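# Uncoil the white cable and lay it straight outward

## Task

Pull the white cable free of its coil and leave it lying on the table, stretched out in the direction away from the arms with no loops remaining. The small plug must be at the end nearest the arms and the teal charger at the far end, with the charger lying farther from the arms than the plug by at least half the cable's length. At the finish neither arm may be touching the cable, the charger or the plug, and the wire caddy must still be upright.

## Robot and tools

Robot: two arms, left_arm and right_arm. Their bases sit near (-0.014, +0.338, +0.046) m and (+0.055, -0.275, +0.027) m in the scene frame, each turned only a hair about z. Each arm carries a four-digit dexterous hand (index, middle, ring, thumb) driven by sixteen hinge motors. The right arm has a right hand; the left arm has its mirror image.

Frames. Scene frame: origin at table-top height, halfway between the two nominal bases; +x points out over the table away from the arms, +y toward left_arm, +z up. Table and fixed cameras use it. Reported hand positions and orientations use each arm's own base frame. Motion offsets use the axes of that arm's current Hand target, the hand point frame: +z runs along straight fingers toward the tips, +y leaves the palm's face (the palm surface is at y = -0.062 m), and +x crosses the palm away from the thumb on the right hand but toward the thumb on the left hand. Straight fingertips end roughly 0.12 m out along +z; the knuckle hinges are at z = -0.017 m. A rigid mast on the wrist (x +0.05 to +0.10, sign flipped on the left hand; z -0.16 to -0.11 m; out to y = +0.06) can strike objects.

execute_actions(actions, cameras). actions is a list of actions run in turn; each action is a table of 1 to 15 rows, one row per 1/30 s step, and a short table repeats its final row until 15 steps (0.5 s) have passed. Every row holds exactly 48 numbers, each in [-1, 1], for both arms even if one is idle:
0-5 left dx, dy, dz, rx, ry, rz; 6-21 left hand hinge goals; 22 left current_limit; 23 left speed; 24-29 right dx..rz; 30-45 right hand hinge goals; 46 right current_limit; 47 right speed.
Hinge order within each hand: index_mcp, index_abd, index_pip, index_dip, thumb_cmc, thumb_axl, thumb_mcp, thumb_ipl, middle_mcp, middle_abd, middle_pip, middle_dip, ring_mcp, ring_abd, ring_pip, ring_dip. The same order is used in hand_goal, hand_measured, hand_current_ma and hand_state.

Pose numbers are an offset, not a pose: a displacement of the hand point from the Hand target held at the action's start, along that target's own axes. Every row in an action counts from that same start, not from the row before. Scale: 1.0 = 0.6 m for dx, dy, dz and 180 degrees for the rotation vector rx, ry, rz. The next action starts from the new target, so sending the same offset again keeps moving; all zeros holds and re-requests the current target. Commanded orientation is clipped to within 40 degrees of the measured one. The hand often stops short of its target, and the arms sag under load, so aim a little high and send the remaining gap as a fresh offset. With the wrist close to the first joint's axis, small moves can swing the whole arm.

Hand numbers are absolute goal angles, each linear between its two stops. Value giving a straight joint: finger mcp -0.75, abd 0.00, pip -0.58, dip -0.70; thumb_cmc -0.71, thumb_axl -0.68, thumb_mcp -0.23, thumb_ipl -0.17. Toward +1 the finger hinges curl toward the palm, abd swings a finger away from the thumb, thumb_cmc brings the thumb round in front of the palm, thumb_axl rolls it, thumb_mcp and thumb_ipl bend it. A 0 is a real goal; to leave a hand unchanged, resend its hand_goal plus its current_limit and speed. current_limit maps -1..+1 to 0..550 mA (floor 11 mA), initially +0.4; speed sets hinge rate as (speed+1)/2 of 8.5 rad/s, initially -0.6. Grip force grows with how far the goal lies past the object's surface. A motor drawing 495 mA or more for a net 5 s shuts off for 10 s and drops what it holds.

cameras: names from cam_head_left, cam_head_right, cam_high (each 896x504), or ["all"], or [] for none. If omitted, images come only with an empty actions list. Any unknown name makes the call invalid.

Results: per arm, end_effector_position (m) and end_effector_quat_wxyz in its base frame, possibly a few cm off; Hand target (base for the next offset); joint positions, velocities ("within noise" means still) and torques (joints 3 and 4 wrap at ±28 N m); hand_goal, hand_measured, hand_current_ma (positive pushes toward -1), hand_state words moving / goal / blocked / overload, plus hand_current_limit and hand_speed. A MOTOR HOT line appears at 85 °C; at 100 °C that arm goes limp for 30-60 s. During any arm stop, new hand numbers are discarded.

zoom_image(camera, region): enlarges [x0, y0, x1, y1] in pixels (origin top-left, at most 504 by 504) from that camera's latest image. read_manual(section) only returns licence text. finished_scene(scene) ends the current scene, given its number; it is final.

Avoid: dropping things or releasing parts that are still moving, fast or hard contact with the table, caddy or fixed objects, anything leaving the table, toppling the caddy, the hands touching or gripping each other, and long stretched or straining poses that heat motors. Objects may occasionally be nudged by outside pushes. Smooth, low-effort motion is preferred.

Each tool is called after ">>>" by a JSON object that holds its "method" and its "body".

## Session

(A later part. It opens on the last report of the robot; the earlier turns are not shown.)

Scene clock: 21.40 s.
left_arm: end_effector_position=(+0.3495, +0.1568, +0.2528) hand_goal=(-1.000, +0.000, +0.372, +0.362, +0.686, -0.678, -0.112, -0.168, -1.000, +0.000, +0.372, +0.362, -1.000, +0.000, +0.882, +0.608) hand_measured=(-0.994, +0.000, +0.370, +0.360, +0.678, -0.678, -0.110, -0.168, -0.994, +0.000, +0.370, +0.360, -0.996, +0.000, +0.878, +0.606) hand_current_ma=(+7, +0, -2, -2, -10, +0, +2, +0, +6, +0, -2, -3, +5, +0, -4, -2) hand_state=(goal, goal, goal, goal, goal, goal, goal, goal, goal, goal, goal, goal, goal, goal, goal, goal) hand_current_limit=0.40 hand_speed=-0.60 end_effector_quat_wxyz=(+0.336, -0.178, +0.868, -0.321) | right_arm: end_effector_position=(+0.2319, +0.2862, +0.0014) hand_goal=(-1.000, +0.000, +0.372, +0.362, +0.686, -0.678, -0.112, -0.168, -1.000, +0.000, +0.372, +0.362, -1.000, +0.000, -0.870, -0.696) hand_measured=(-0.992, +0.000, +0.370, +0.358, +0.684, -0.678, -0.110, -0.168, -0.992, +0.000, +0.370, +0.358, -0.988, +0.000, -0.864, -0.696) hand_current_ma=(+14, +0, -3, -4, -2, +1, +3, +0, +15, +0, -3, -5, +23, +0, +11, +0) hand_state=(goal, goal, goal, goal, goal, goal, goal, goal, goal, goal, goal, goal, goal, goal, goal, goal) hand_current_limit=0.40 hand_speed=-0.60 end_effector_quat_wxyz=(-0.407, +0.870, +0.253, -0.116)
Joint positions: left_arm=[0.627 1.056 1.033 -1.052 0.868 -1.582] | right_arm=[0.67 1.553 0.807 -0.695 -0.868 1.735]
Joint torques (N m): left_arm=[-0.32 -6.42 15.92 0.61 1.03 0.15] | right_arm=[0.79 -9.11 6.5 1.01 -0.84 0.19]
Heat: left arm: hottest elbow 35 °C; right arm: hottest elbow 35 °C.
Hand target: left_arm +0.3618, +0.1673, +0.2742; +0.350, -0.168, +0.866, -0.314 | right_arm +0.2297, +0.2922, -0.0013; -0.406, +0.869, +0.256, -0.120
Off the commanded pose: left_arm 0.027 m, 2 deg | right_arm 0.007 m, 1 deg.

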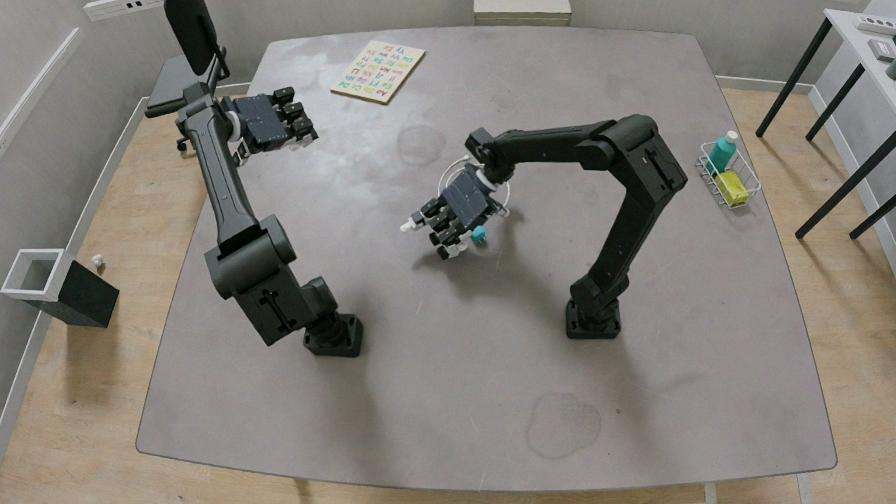

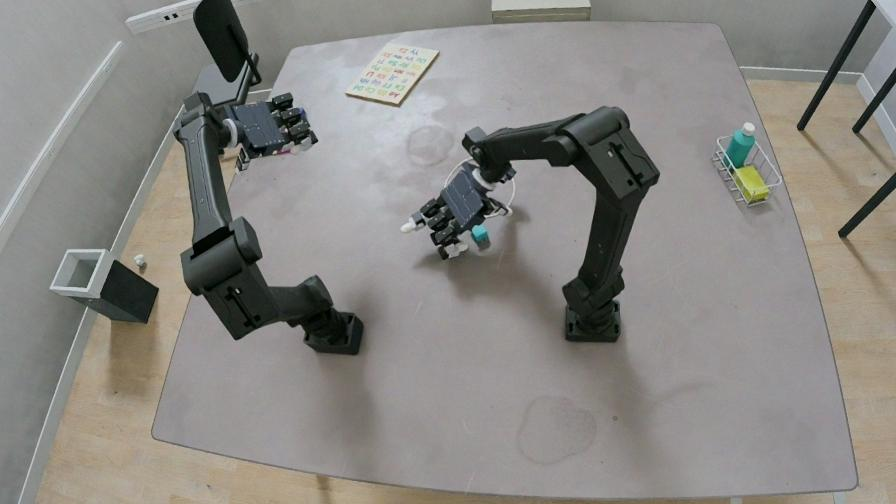

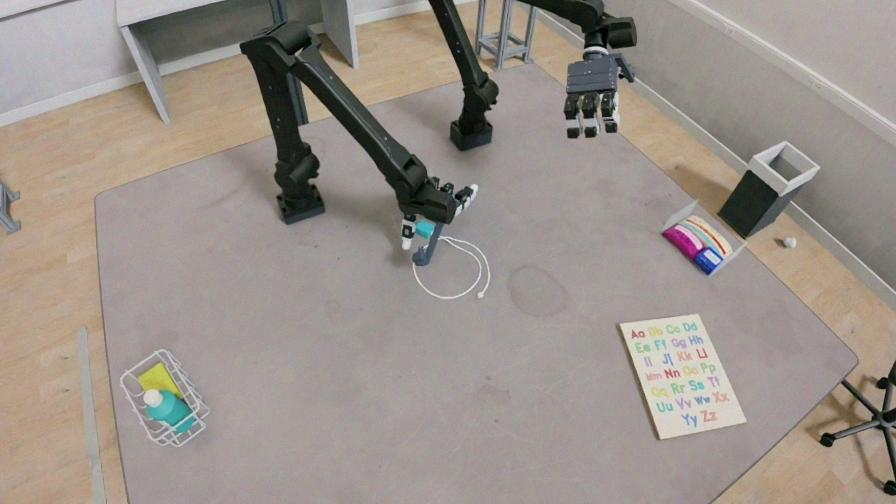

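>>> {"method": "execute_actions", "body": {"actions": [[[0,0,0,0,0,0,-1,0,0.372,0.362,0.686,-0.678,-0.112,-0.168,-1,0,0.372,0.362,-1,0,0.883,0.609,0.4,-0.6,0,0.0139,-0.0166,0,0,0,-0.93,0,0.372,0.362,0.686,-0.678,0.25,-0.168,-0.93,0,0.372,0.362,-1,0,-0.87,-0.696,0.2,-0.8]],[[0,0,0,0,0,0,-1,0,0.372,0.362,0.686,-0.678,-0.112,-0.168,-1,0,0.372,0.362,-1,0,0.883,0.609,0.4,-0.6,0,0,0,0,0,0,-0.9,0,0.372,0.362,0.686,-0.678,0.4,-0.168,-0.9,0,0.372,0.362,-1,0,-0.87,-0.696,0,-0.85]]], "cameras": ["all"]}}

>>> {"method": "zoom_image", "body": {"camera": "cam_head_left", "region": [400, 150, 560, 280]}}

>>> {"method": "zoom_image", "body": {"camera": "cam_high", "region": [360, 150, 520, 280]}}

Scene clock: 23.20 s.
left_arm: end_effector_position=(+0.3495, +0.1568, +0.2528) hand_goal=(-1.000, +0.000, +0.372, +0.362, +0.686, -0.678, -0.112, -0.168, -1.000, +0.000, +0.372, +0.362, -1.000, +0.000, +0.882, +0.608) hand_measured=(-0.994, +0.000, +0.370, +0.360, +0.678, -0.678, -0.110, -0.168, -0.994, +0.000, +0.370, +0.360, -0.996, +0.000, +0.878, +0.606) hand_current_ma=(+7, +0, -2, -2, -10, +0, +2, +0, +6, +0, -2, -3, +5, +0, -4, -2) hand_state=(goal, goal, goal, goal, goal, goal, goal, goal, goal, goal, goal, goal, goal, goal, goal, goal) hand_current_limit=0.40 hand_speed=-0.60 end_effector_quat_wxyz=(+0.336, -0.178, +0.868, -0.321) | right_arm: end_effector_position=(+0.2304, +0.2832, +0.0010) hand_goal=(-0.900, +0.000, +0.372, +0.362, +0.686, -0.678, +0.400, -0.168, -0.900, +0.000, +0.372, +0.362, -1.000, +0.000, -0.870, -0.696) hand_measured=(-0.896, +0.000, +0.370, +0.358, +0.684, -0.678, +0.394, -0.168, -0.896, +0.000, +0.370, +0.358, -0.988, +0.000, -0.864, -0.696) hand_current_ma=(+7, +0, -3, -4, -2, +1, -13, +0, +8, +0, -3, -5, +23, +0, +11, +0) hand_state=(goal, goal, goal, goal, goal, goal, goal, goal, goal, goal, goal, goal, goal, goal, goal, goal) hand_current_limit=0.00 hand_speed=-0.85 end_effector_quat_wxyz=(-0.405, +0.868, +0.259, -0.120)
Joint positions: left_arm=[0.627 1.056 1.033 -1.052 0.868 -1.582] | right_arm=[0.668 1.553 0.807 -0.718 -0.868 1.709]
Joint torques (N m): left_arm=[-0.44 -6.24 15.87 0.66 1.01 0.15] | right_arm=[-1.55 -8.82 6.82 0.23 -1.02 -0.01]
Heat: left arm: hottest elbow 35 °C; right arm: hottest elbow 35 °C.
Hand target: left_arm +0.3618, +0.1673, +0.2742; +0.350, -0.168, +0.866, -0.314 | right_arm +0.2367, +0.2811, -0.0013; -0.406, +0.869, +0.255, -0.120
Off the commanded pose: left_arm 0.027 m, 2 deg | right_arm 0.007 m, 0 deg.

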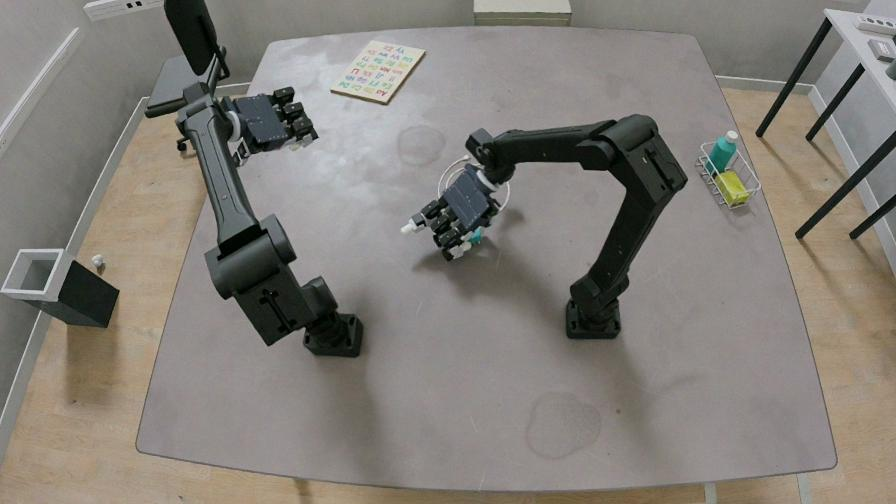

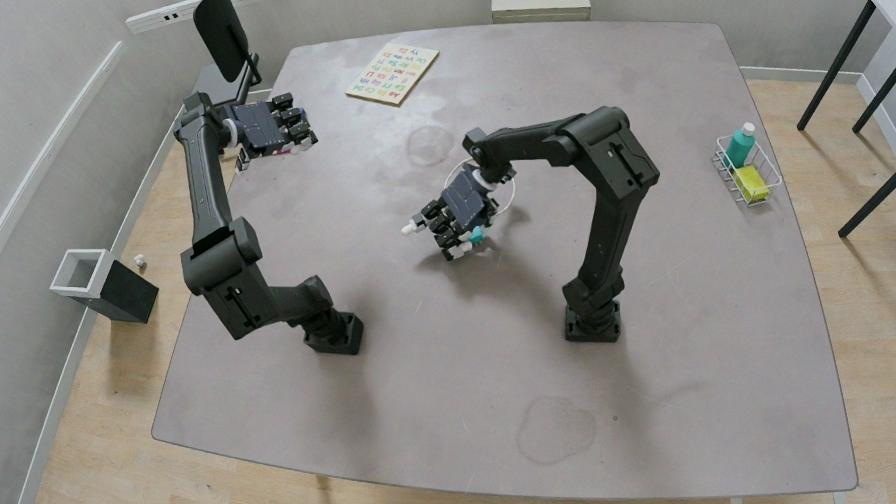

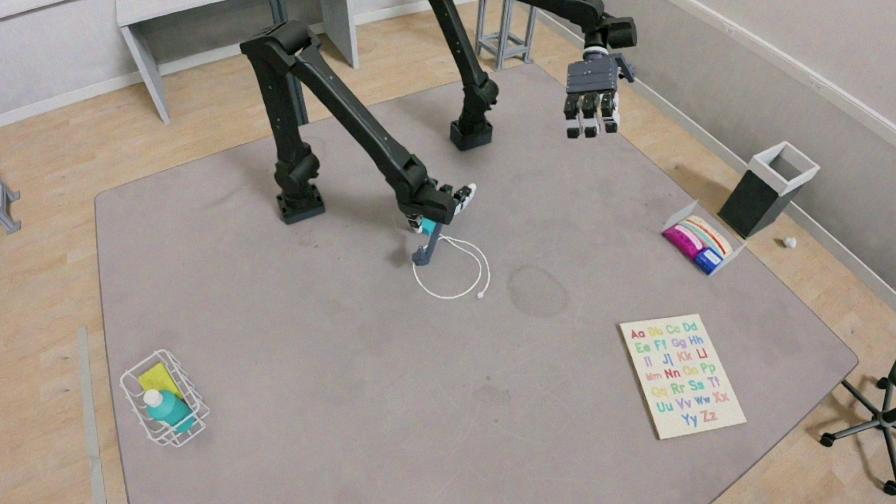

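Scaled by 3.150 from the camera's 896x504 image, which has a finer 1280x720 frame.

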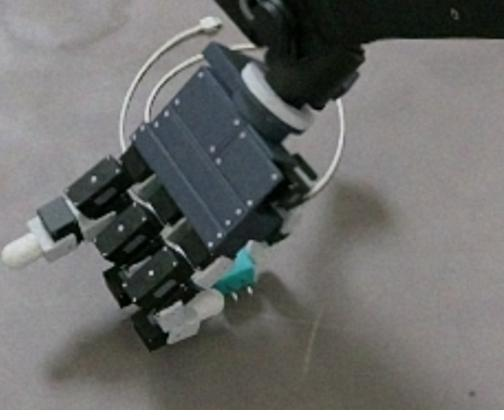

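Scaled by 3.150 from the camera's 896x504 image, which has a finer 1280x720 frame.

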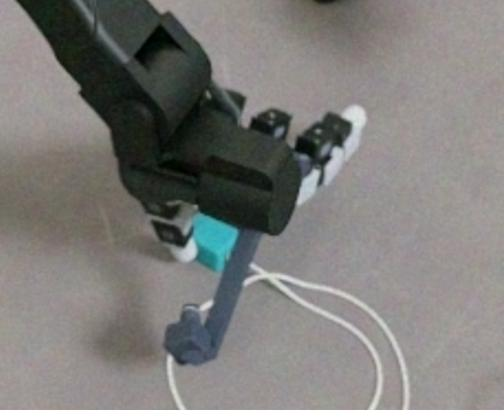

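>>> {"method": "execute_actions", "body": {"actions": [[[0,0,0,0,0,0,-1,0,0.372,0.362,0.686,-0.678,-0.112,-0.168,-1,0,0.372,0.362,-1,0,0.883,0.609,0.4,-0.6,0,0.005,-0.006,0,0,0,-0.863,0,0.372,0.362,0.686,-0.678,0.5,-0.168,-0.863,0,0.372,0.362,-1,0,-0.87,-0.696,0,-0.85]]], "cameras": ["all"]}}

>>> {"method": "zoom_image", "body": {"camera": "cam_head_left", "region": [430, 190, 530, 260]}}

>>> {"method": "zoom_image", "body": {"camera": "cam_high", "region": [380, 190, 480, 260]}}

Scene clock: 25.27 s.
left_arm: end_effector_position=(+0.3495, +0.1568, +0.2528) hand_goal=(-1.000, +0.000, +0.372, +0.362, +0.686, -0.678, -0.112, -0.168, -1.000, +0.000, +0.372, +0.362, -1.000, +0.000, +0.882, +0.608) hand_measured=(-0.994, +0.000, +0.370, +0.360, +0.678, -0.678, -0.110, -0.168, -0.994, +0.000, +0.370, +0.360, -0.996, +0.000, +0.878, +0.606) hand_current_ma=(+7, +0, -2, -2, -10, +0, +2, +0, +6, +0, -2, -3, +5, +0, -4, -2) hand_state=(goal, goal, goal, goal, goal, goal, goal, goal, goal, goal, goal, goal, goal, goal, goal, goal) hand_current_limit=0.40 hand_speed=-0.60 end_effector_quat_wxyz=(+0.336, -0.178, +0.868, -0.321) | right_arm: end_effector_position=(+0.2318, +0.2792, +0.0009) hand_goal=(-0.864, +0.000, +0.372, +0.362, +0.686, -0.678, +0.500, -0.168, -0.864, +0.000, +0.372, +0.362, -1.000, +0.000, -0.870, -0.696) hand_measured=(-0.864, +0.000, +0.370, +0.360, +0.678, -0.684, +0.450, -0.180, -0.872, +0.000, +0.368, +0.360, -0.988, +0.000, -0.864, -0.696) hand_current_ma=(+0, +0, -3, -3, -14, -13, -202, -37, -13, +0, -7, -2, +23, +0, +11, +0) hand_state=(goal, goal, goal, goal, goal, goal, blocked, goal, goal, goal, goal, goal, goal, goal, goal, goal) hand_current_limit=0.00 hand_speed=-0.85 end_effector_quat_wxyz=(-0.405, +0.868, +0.260, -0.120)
Joint positions: left_arm=[0.627 1.056 1.033 -1.052 0.868 -1.582] | right_arm=[0.657 1.553 0.807 -0.732 -0.869 1.69]
Joint torques (N m): left_arm=[-0.03 -6.48 15.84 0.7 1.01 0.16] | right_arm=[-1.67 -8.7 6.94 0.21 -1.01 -0.02]
Heat: left arm: hottest elbow 35 °C; right arm: hottest elbow 35 °C.
Hand target: left_arm +0.3618, +0.1673, +0.2742; +0.350, -0.168, +0.866, -0.314 | right_arm +0.2392, +0.2772, -0.0013; -0.406, +0.869, +0.256, -0.120
Off the commanded pose: left_arm 0.027 m, 2 deg | right_arm 0.008 m, 1 deg.

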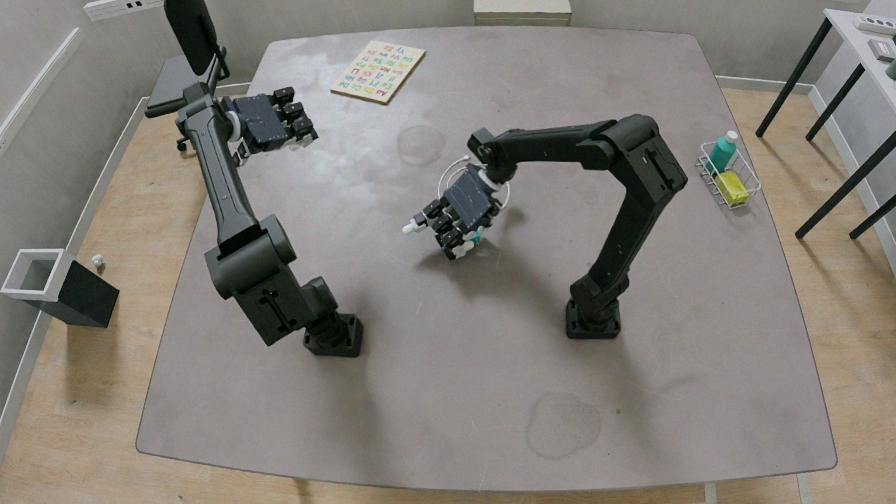

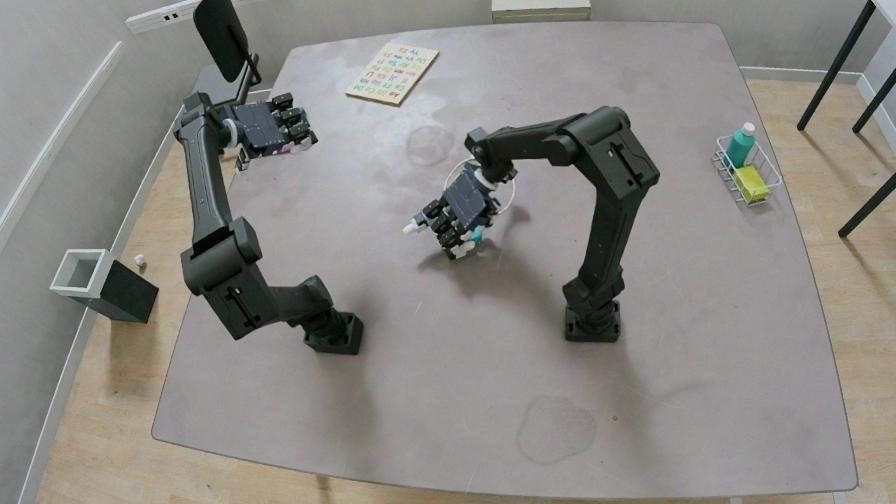

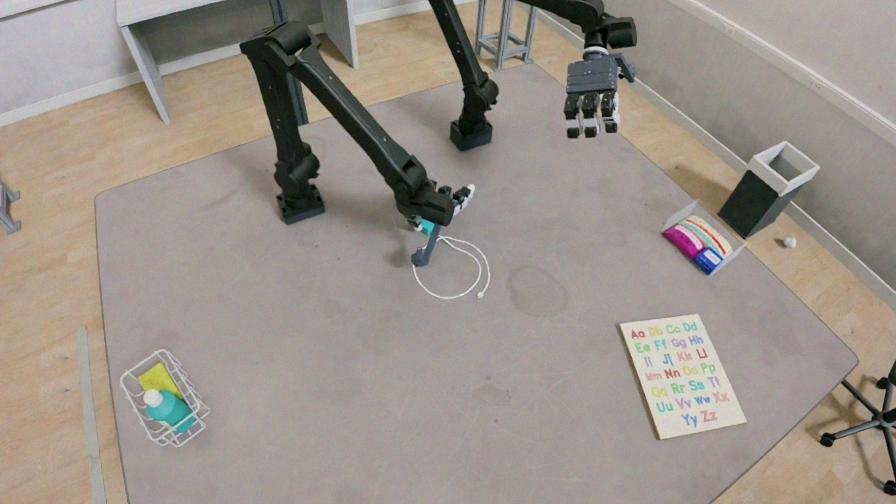

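Scaled by 5.040 from the camera's 896x504 image, which has a finer 1280x720 frame.

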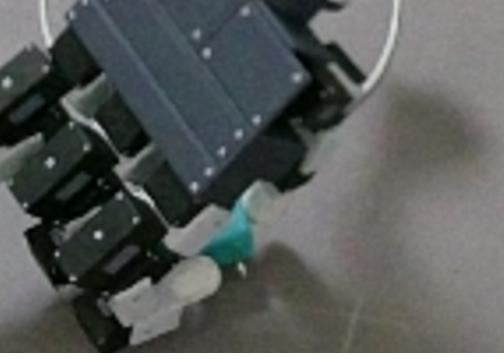

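Scaled by 5.040 from the camera's 896x504 image, which has a finer 1280x720 frame.

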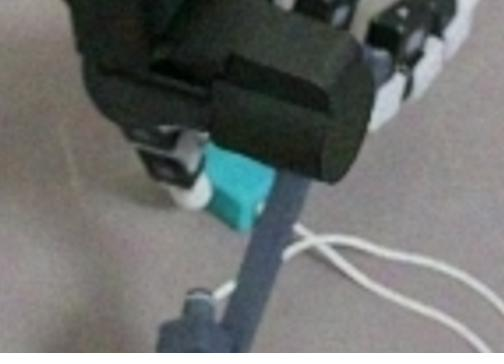

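>>> {"method": "execute_actions", "body": {"actions": [[[0,0,0,0,0,0,-1,0,0.372,0.362,0.686,-0.678,-0.112,-0.168,-1,0,0.372,0.362,-1,0,0.883,0.609,0.4,-0.6,0,0,0,0,0,0,-0.74,0,0.40,0.40,0.686,-0.678,0.56,-0.10,-0.74,0,0.40,0.40,-1,0,-0.87,-0.696,0.3,-0.85]]], "cameras": ["cam_head_left","cam_high"]}}

>>> {"method": "zoom_image", "body": {"camera": "cam_head_left", "region": [430, 190, 530, 260]}}

>>> {"method": "zoom_image", "body": {"camera": "cam_high", "region": [380, 190, 480, 260]}}

Scene clock: 26.20 s.
left_arm: end_effector_position=(+0.3495, +0.1568, +0.2528) hand_goal=(-1.000, +0.000, +0.372, +0.362, +0.686, -0.678, -0.112, -0.168, -1.000, +0.000, +0.372, +0.362, -1.000, +0.000, +0.882, +0.608) hand_measured=(-0.994, +0.000, +0.370, +0.360, +0.678, -0.678, -0.110, -0.168, -0.994, +0.000, +0.370, +0.360, -0.996, +0.000, +0.878, +0.606) hand_current_ma=(+7, +0, -2, -2, -10, +0, +2, +0, +6, +0, -2, -3, +5, +0, -4, -2) hand_state=(goal, goal, goal, goal, goal, goal, goal, goal, goal, goal, goal, goal, goal, goal, goal, goal) hand_current_limit=0.40 hand_speed=-0.60 end_effector_quat_wxyz=(+0.336, -0.178, +0.868, -0.321) | right_arm: end_effector_position=(+0.2314, +0.2791, +0.0009) hand_goal=(-0.740, +0.000, +0.400, +0.400, +0.686, -0.678, +0.560, -0.100, -0.740, +0.000, +0.400, +0.400, -1.000, +0.000, -0.870, -0.696) hand_measured=(-0.768, +0.000, +0.394, +0.402, +0.654, -0.706, +0.454, -0.160, -0.820, +0.000, +0.368, +0.388, -0.988, +0.000, -0.864, -0.696) hand_current_ma=(-78, +0, -11, +2, -84, -88, -357, -269, -284, +0, -85, -24, +23, +0, +11, +0) hand_state=(blocked, goal, goal, goal, blocked, blocked, blocked, blocked, blocked, goal, blocked, goal, goal, goal, goal, goal) hand_current_limit=0.30 hand_speed=-0.85 end_effector_quat_wxyz=(-0.405, +0.868, +0.260, -0.121)
Joint positions: left_arm=[0.627 1.056 1.033 -1.052 0.868 -1.582] | right_arm=[0.657 1.553 0.807 -0.734 -0.87 1.69]
Joint torques (N m): left_arm=[-0.62 -6.3 15.84 0.61 1.04 0.17] | right_arm=[-1.61 -8.64 6.95 0.24 -0.97 -0.01]
Heat: left arm: hottest elbow 36 °C; right arm: hottest elbow 35 °C.
Hand target: left_arm +0.3618, +0.1673, +0.2742; +0.350, -0.168, +0.866, -0.314 | right_arm +0.2392, +0.2773, -0.0013; -0.406, +0.869, +0.256, -0.120
Off the commanded pose: left_arm 0.027 m, 2 deg | right_arm 0.008 m, 1 deg.
Images, in order (width x height): cam_head_left 896x504, cam_high 896x504.

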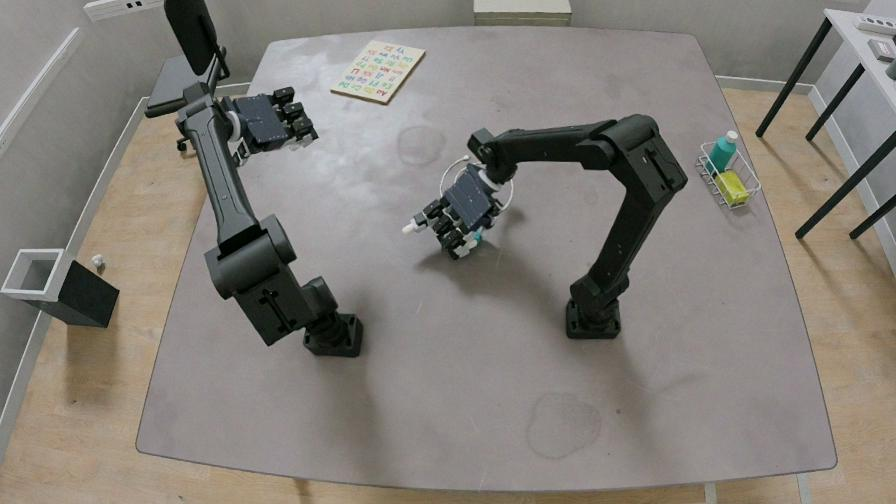

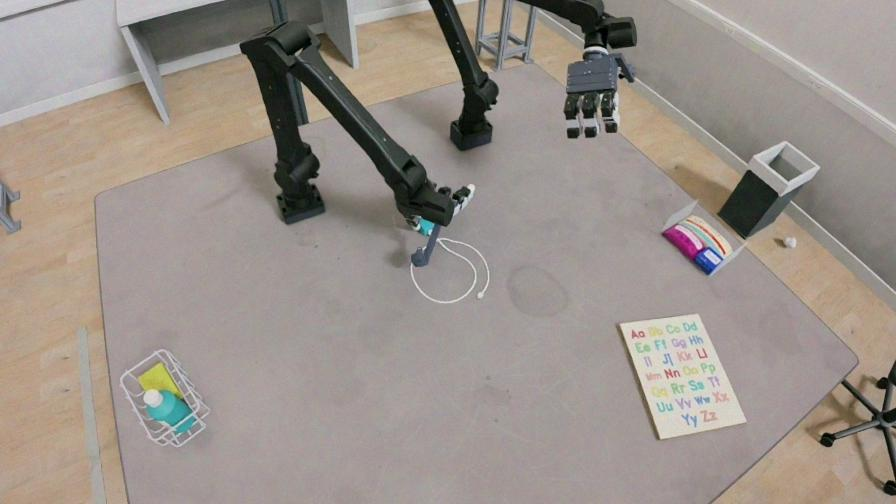

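Scaled by 5.040 from the camera's 896x504 image, which has a finer 1280x720 frame.

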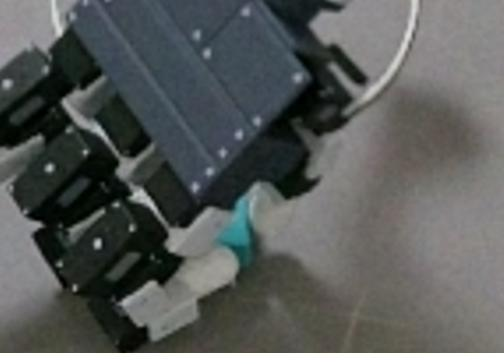

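Scaled by 5.040 from the camera's 896x504 image, which has a finer 1280x720 frame.

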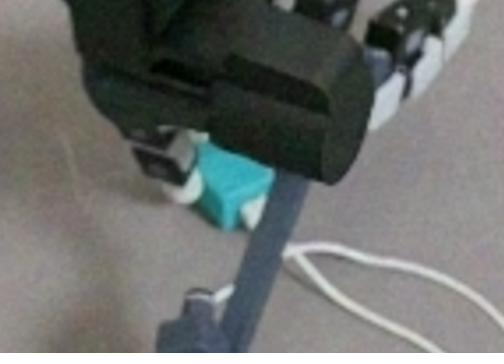

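>>> {"method": "execute_actions", "body": {"actions": [[[0,0,0,0,0,0,-1,0,0.372,0.362,0.686,-0.678,-0.112,-0.168,-1,0,0.372,0.362,-1,0,0.883,0.609,0.4,-0.6,0,0,0,0,0,0,-0.93,0,0.372,0.362,0.686,-0.678,0.25,-0.168,-0.93,0,0.372,0.362,-1,0,-0.87,-0.696,0.3,-0.8]],[[0,0,0,0,0,0,-1,0,0.372,0.362,0.686,-0.678,-0.112,-0.168,-1,0,0.372,0.362,-1,0,0.883,0.609,0.4,-0.6,0.014,0,0,0,0,0,-0.95,0,0.372,0.362,0.686,-0.678,0.2,-0.168,-0.95,0,0.372,0.362,-1,0,-0.87,-0.696,0.3,-0.8]]], "cameras": ["cam_head_left","cam_high"]}}

>>> {"method": "zoom_image", "body": {"camera": "cam_head_left", "region": [430, 190, 530, 260]}}

>>> {"method": "zoom_image", "body": {"camera": "cam_high", "region": [380, 190, 480, 260]}}

Scene clock: 27.87 s.
left_arm: end_effector_position=(+0.3495, +0.1568, +0.2528) hand_goal=(-1.000, +0.000, +0.372, +0.362, +0.686, -0.678, -0.112, -0.168, -1.000, +0.000, +0.372, +0.362, -1.000, +0.000, +0.882, +0.608) hand_measured=(-0.994, +0.000, +0.370, +0.360, +0.678, -0.678, -0.110, -0.168, -0.994, +0.000, +0.370, +0.360, -0.996, +0.000, +0.878, +0.606) hand_current_ma=(+7, +0, -2, -2, -10, +0, +2, +0, +6, +0, -2, -3, +5, +0, -4, -2) hand_state=(goal, goal, goal, goal, goal, goal, goal, goal, goal, goal, goal, goal, goal, goal, goal, goal) hand_current_limit=0.40 hand_speed=-0.60 end_effector_quat_wxyz=(+0.336, -0.178, +0.868, -0.321) | right_arm: end_effector_position=(+0.2302, +0.2778, -0.0011) hand_goal=(-0.950, +0.000, +0.372, +0.362, +0.686, -0.678, +0.200, -0.168, -0.950, +0.000, +0.372, +0.362, -1.000, +0.000, -0.870, -0.696) hand_measured=(-0.932, +0.000, +0.392, +0.378, +0.682, -0.680, +0.202, -0.170, -0.936, +0.000, +0.368, +0.364, -0.988, +0.000, -0.864, -0.696) hand_current_ma=(+42, +0, +46, +34, -5, -4, +3, -4, +28, +0, -4, +3, +23, +0, +11, +0) hand_state=(goal, goal, blocked, goal, goal, goal, goal, goal, goal, goal, goal, goal, goal, goal, goal, goal) hand_current_limit=0.30 hand_speed=-0.80 end_effector_quat_wxyz=(-0.405, +0.869, +0.255, -0.127)
Joint positions: left_arm=[0.627 1.056 1.033 -1.052 0.868 -1.582] | right_arm=[0.654 1.562 0.81 -0.742 -0.874 1.69]
Joint torques (N m): left_arm=[-0.62 -6.3 15.88 0.64 1.02 0.17] | right_arm=[-1.61 -8 8.35 0.23 -0.76 -0.03]
Heat: left arm: hottest elbow 36 °C; right arm: hottest elbow 35 °C.
Hand target: left_arm +0.3618, +0.1673, +0.2742; +0.350, -0.168, +0.866, -0.314 | right_arm +0.2463, +0.2818, -0.0014; -0.406, +0.869, +0.255, -0.120
Off the commanded pose: left_arm 0.027 m, 2 deg | right_arm 0.017 m, 1 deg.
Images, in order (width x height): cam_head_left 896x504, cam_high 896x504.

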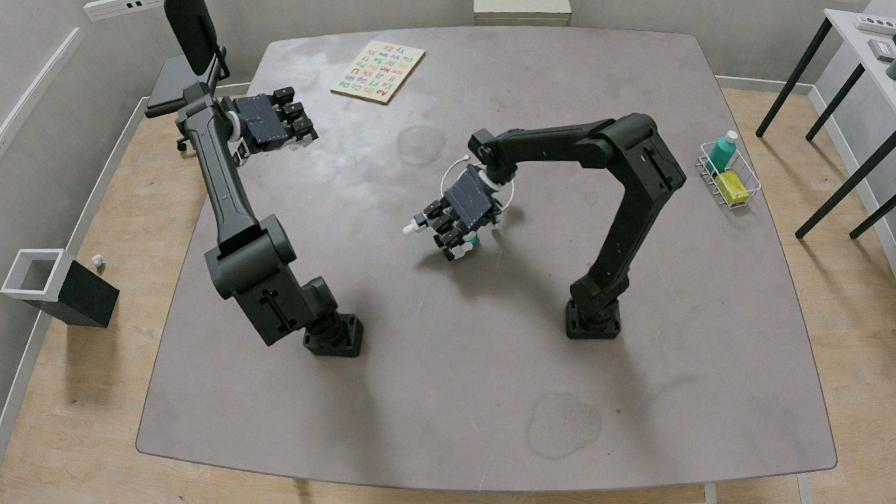

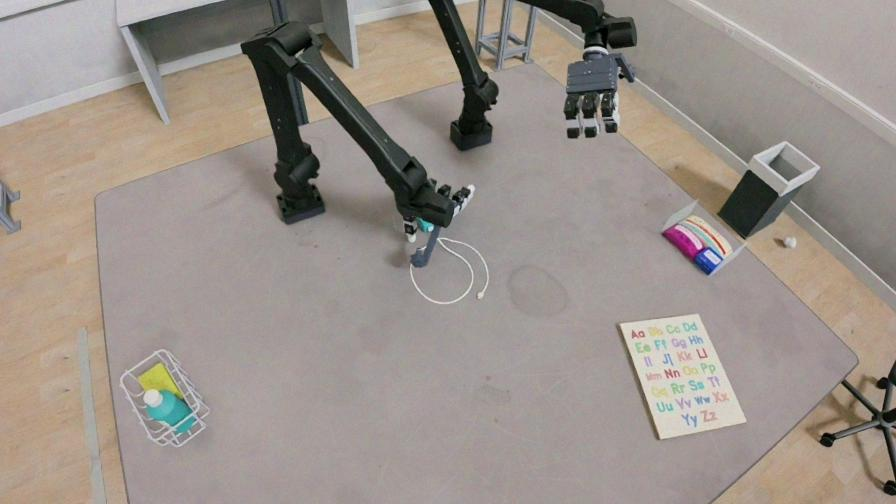

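Scaled by 5.040 from the camera's 896x504 image, which has a finer 1280x720 frame.

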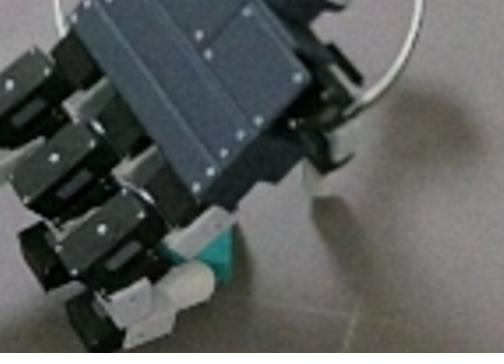

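Scaled by 5.040 from the camera's 896x504 image, which has a finer 1280x720 frame.

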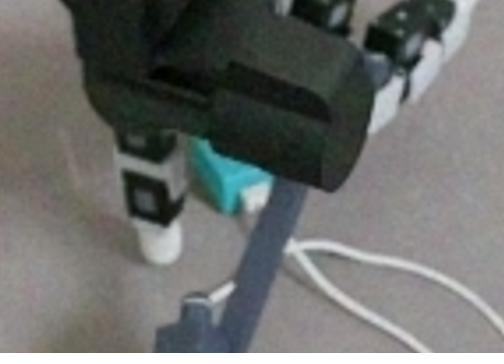

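>>> {"method": "execute_actions", "body": {"actions": [[[0,0,0,0,0,0,-1,0,0.372,0.362,0.686,-0.678,-0.112,-0.168,-1,0,0.372,0.362,-1,0,0.883,0.609,0.4,-0.6,-0.008,-0.0077,-0.0064,0,0,0,-0.97,0,0.372,0.362,0.686,-0.678,0.15,-0.168,-0.97,0,0.372,0.362,-1,0,-0.87,-0.696,0.3,-0.8]]], "cameras": ["cam_head_left","cam_high"]}}

>>> {"method": "zoom_image", "body": {"camera": "cam_head_left", "region": [430, 190, 530, 260]}}

>>> {"method": "zoom_image", "body": {"camera": "cam_high", "region": [380, 190, 480, 260]}}

Scene clock: 29.53 s.
left_arm: end_effector_position=(+0.3495, +0.1568, +0.2528) hand_goal=(-1.000, +0.000, +0.372, +0.362, +0.686, -0.678, -0.112, -0.168, -1.000, +0.000, +0.372, +0.362, -1.000, +0.000, +0.882, +0.608) hand_measured=(-0.994, +0.000, +0.370, +0.360, +0.678, -0.678, -0.110, -0.168, -0.994, +0.000, +0.370, +0.360, -0.996, +0.000, +0.878, +0.606) hand_current_ma=(+7, +0, -2, -2, -10, +0, +2, +0, +6, +0, -2, -3, +5, +0, -4, -2) hand_state=(goal, goal, goal, goal, goal, goal, goal, goal, goal, goal, goal, goal, goal, goal, goal, goal) hand_current_limit=0.40 hand_speed=-0.60 end_effector_quat_wxyz=(+0.336, -0.178, +0.868, -0.321) | right_arm: end_effector_position=(+0.2280, +0.2761, -0.0009) hand_goal=(-0.970, +0.000, +0.372, +0.362, +0.686, -0.678, +0.150, -0.168, -0.970, +0.000, +0.372, +0.362, -1.000, +0.000, -0.870, -0.696) hand_measured=(-0.952, +0.000, +0.388, +0.374, +0.682, -0.680, +0.152, -0.170, -0.954, +0.000, +0.368, +0.364, -0.988, +0.000, -0.864, -0.696) hand_current_ma=(+45, +0, +35, +23, -5, -4, +5, -4, +38, +0, -4, +2, +23, +0, +11, +0) hand_state=(goal, goal, goal, goal, goal, goal, goal, goal, goal, goal, goal, goal, goal, goal, goal, goal) hand_current_limit=0.30 hand_speed=-0.80 end_effector_quat_wxyz=(-0.403, +0.870, +0.253, -0.132)
Joint positions: left_arm=[0.627 1.056 1.033 -1.052 0.868 -1.582] | right_arm=[0.654 1.562 0.81 -0.753 -0.874 1.689]
Joint torques (N m): left_arm=[-0.67 -6.48 15.71 0.64 1.01 0.16] | right_arm=[-1.49 -9.93 7.83 0.09 -0.76 -0.02]
Heat: left arm: hottest elbow 36 °C; right arm: hottest elbow 35 °C.
Hand target: left_arm +0.3618, +0.1673, +0.2742; +0.350, -0.168, +0.866, -0.314 | right_arm +0.2423, +0.2792, +0.0047; -0.406, +0.869, +0.256, -0.120
Off the commanded pose: left_arm 0.027 m, 2 deg | right_arm 0.016 m, 1 deg.
Images, in order (width x height): cam_head_left 896x504, cam_high 896x504.

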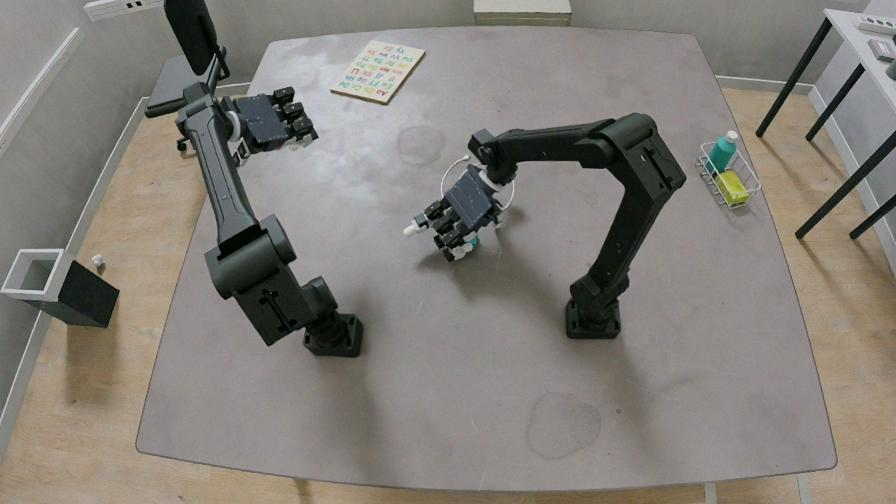

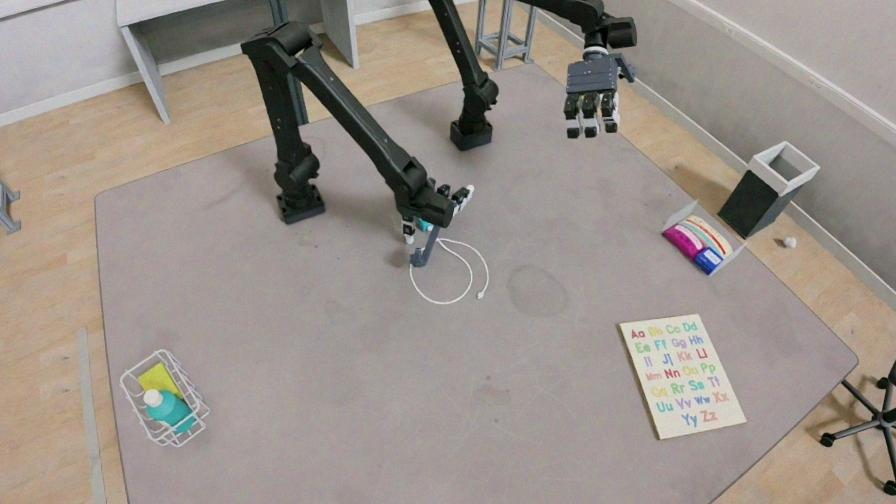

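Scaled by 5.040 from the camera's 896x504 image, which has a finer 1280x720 frame.

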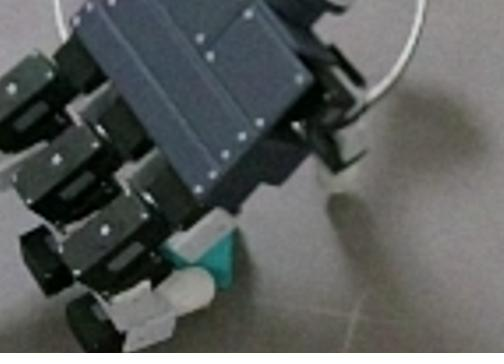

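Scaled by 5.040 from the camera's 896x504 image, which has a finer 1280x720 frame.

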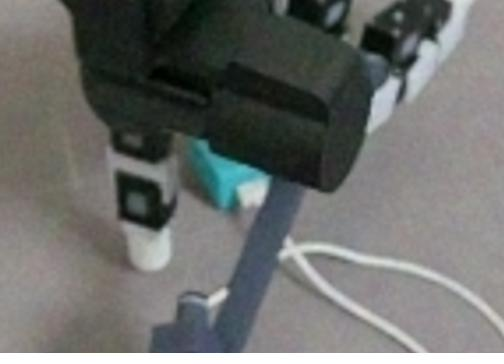

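>>> {"method": "execute_actions", "body": {"actions": [[[0,0,0,0,0,0,-1,0,0.372,0.362,0.686,-0.678,-0.112,-0.168,-1,0,0.372,0.362,-1,0,0.883,0.609,0.4,-0.6,0,-0.051,-0.0429,0,0,0,-1,0,0.372,0.362,0.686,-0.678,-0.112,-0.168,-1,0,0.372,0.362,-1,0,-0.87,-0.696,0.4,-0.6]]], "cameras": ["cam_head_left","cam_head_right","cam_high"]}}

>>> {"method": "zoom_image", "body": {"camera": "cam_head_left", "region": [430, 190, 530, 260]}}

>>> {"method": "zoom_image", "body": {"camera": "cam_high", "region": [380, 190, 480, 260]}}

Scene clock: 31.00 s.
left_arm: end_effector_position=(+0.3495, +0.1568, +0.2528) hand_goal=(-1.000, +0.000, +0.372, +0.362, +0.686, -0.678, -0.112, -0.168, -1.000, +0.000, +0.372, +0.362, -1.000, +0.000, +0.882, +0.608) hand_measured=(-0.994, +0.000, +0.370, +0.360, +0.678, -0.678, -0.110, -0.168, -0.994, +0.000, +0.370, +0.360, -0.996, +0.000, +0.878, +0.606) hand_current_ma=(+7, +0, -2, -2, -10, +0, +2, +0, +6, +0, -2, -3, +5, +0, -4, -2) hand_state=(goal, goal, goal, goal, goal, goal, goal, goal, goal, goal, goal, goal, goal, goal, goal, goal) hand_current_limit=0.40 hand_speed=-0.60 end_effector_quat_wxyz=(+0.336, -0.178, +0.868, -0.321) | right_arm: end_effector_position=(+0.2230, +0.2716, +0.0291) hand_goal=(-1.000, +0.000, +0.372, +0.362, +0.686, -0.678, -0.112, -0.168, -1.000, +0.000, +0.372, +0.362, -1.000, +0.000, -0.870, -0.696) hand_measured=(-0.982, +0.000, +0.376, +0.364, +0.684, -0.680, -0.106, -0.170, -0.982, +0.000, +0.368, +0.364, -0.988, +0.000, -0.864, -0.696) hand_current_ma=(+40, +0, +4, +3, -3, -3, +11, -3, +44, +0, -4, +1, +23, +0, +11, +0) hand_state=(goal, goal, goal, goal, goal, goal, goal, goal, goal, goal, goal, goal, goal, goal, goal, goal) hand_current_limit=0.40 hand_speed=-0.60 end_effector_quat_wxyz=(-0.397, +0.872, +0.248, -0.144)
Joint positions: left_arm=[0.627 1.056 1.033 -1.052 0.868 -1.582] | right_arm=[0.654 1.504 0.843 -0.874 -0.871 1.688]
Joint torques (N m): left_arm=[-0.32 -6.48 15.86 0.61 1.02 0.16] | right_arm=[-1.55 -11.05 8.99 0.14 -0.87 -0.01]
Heat: left arm: hottest elbow 36 °C; right arm: hottest elbow 35 °C.
Hand target: left_arm +0.3618, +0.1673, +0.2742; +0.350, -0.168, +0.866, -0.314 | right_arm +0.2423, +0.2792, +0.0446; -0.406, +0.869, +0.256, -0.120
Off the commanded pose: left_arm 0.027 m, 2 deg | right_arm 0.026 m, 3 deg.

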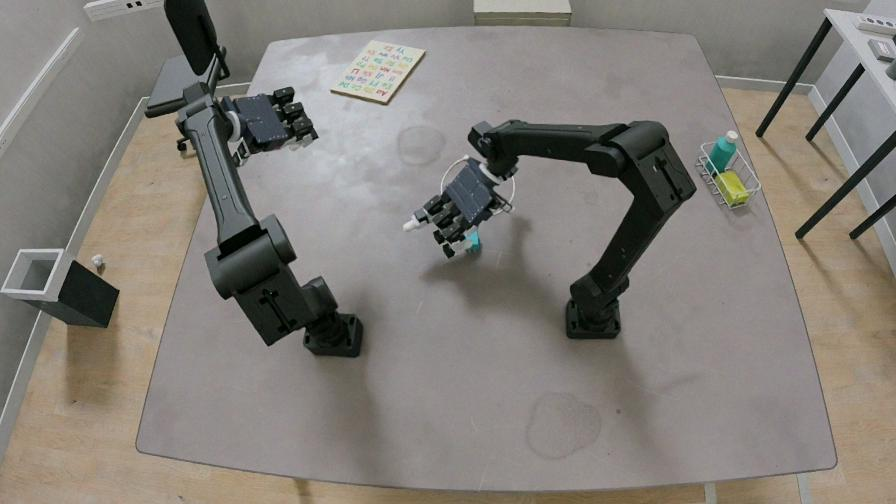

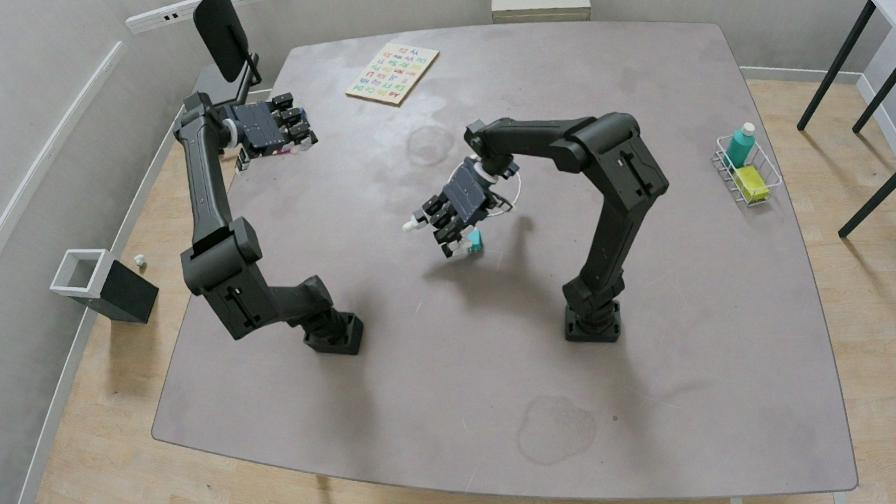

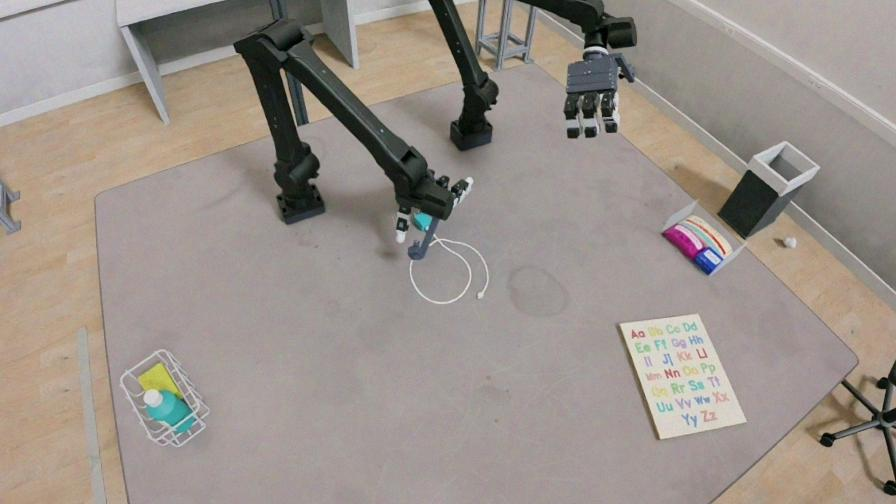

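Scaled by 5.040 from the camera's 896x504 image, which has a finer 1280x720 frame.

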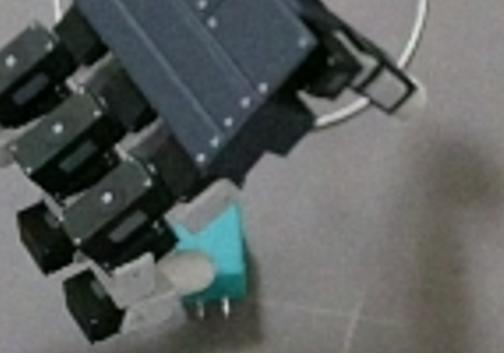

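Scaled by 5.040 from the camera's 896x504 image, which has a finer 1280x720 frame.

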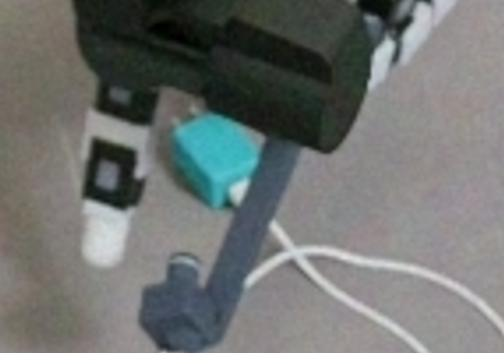

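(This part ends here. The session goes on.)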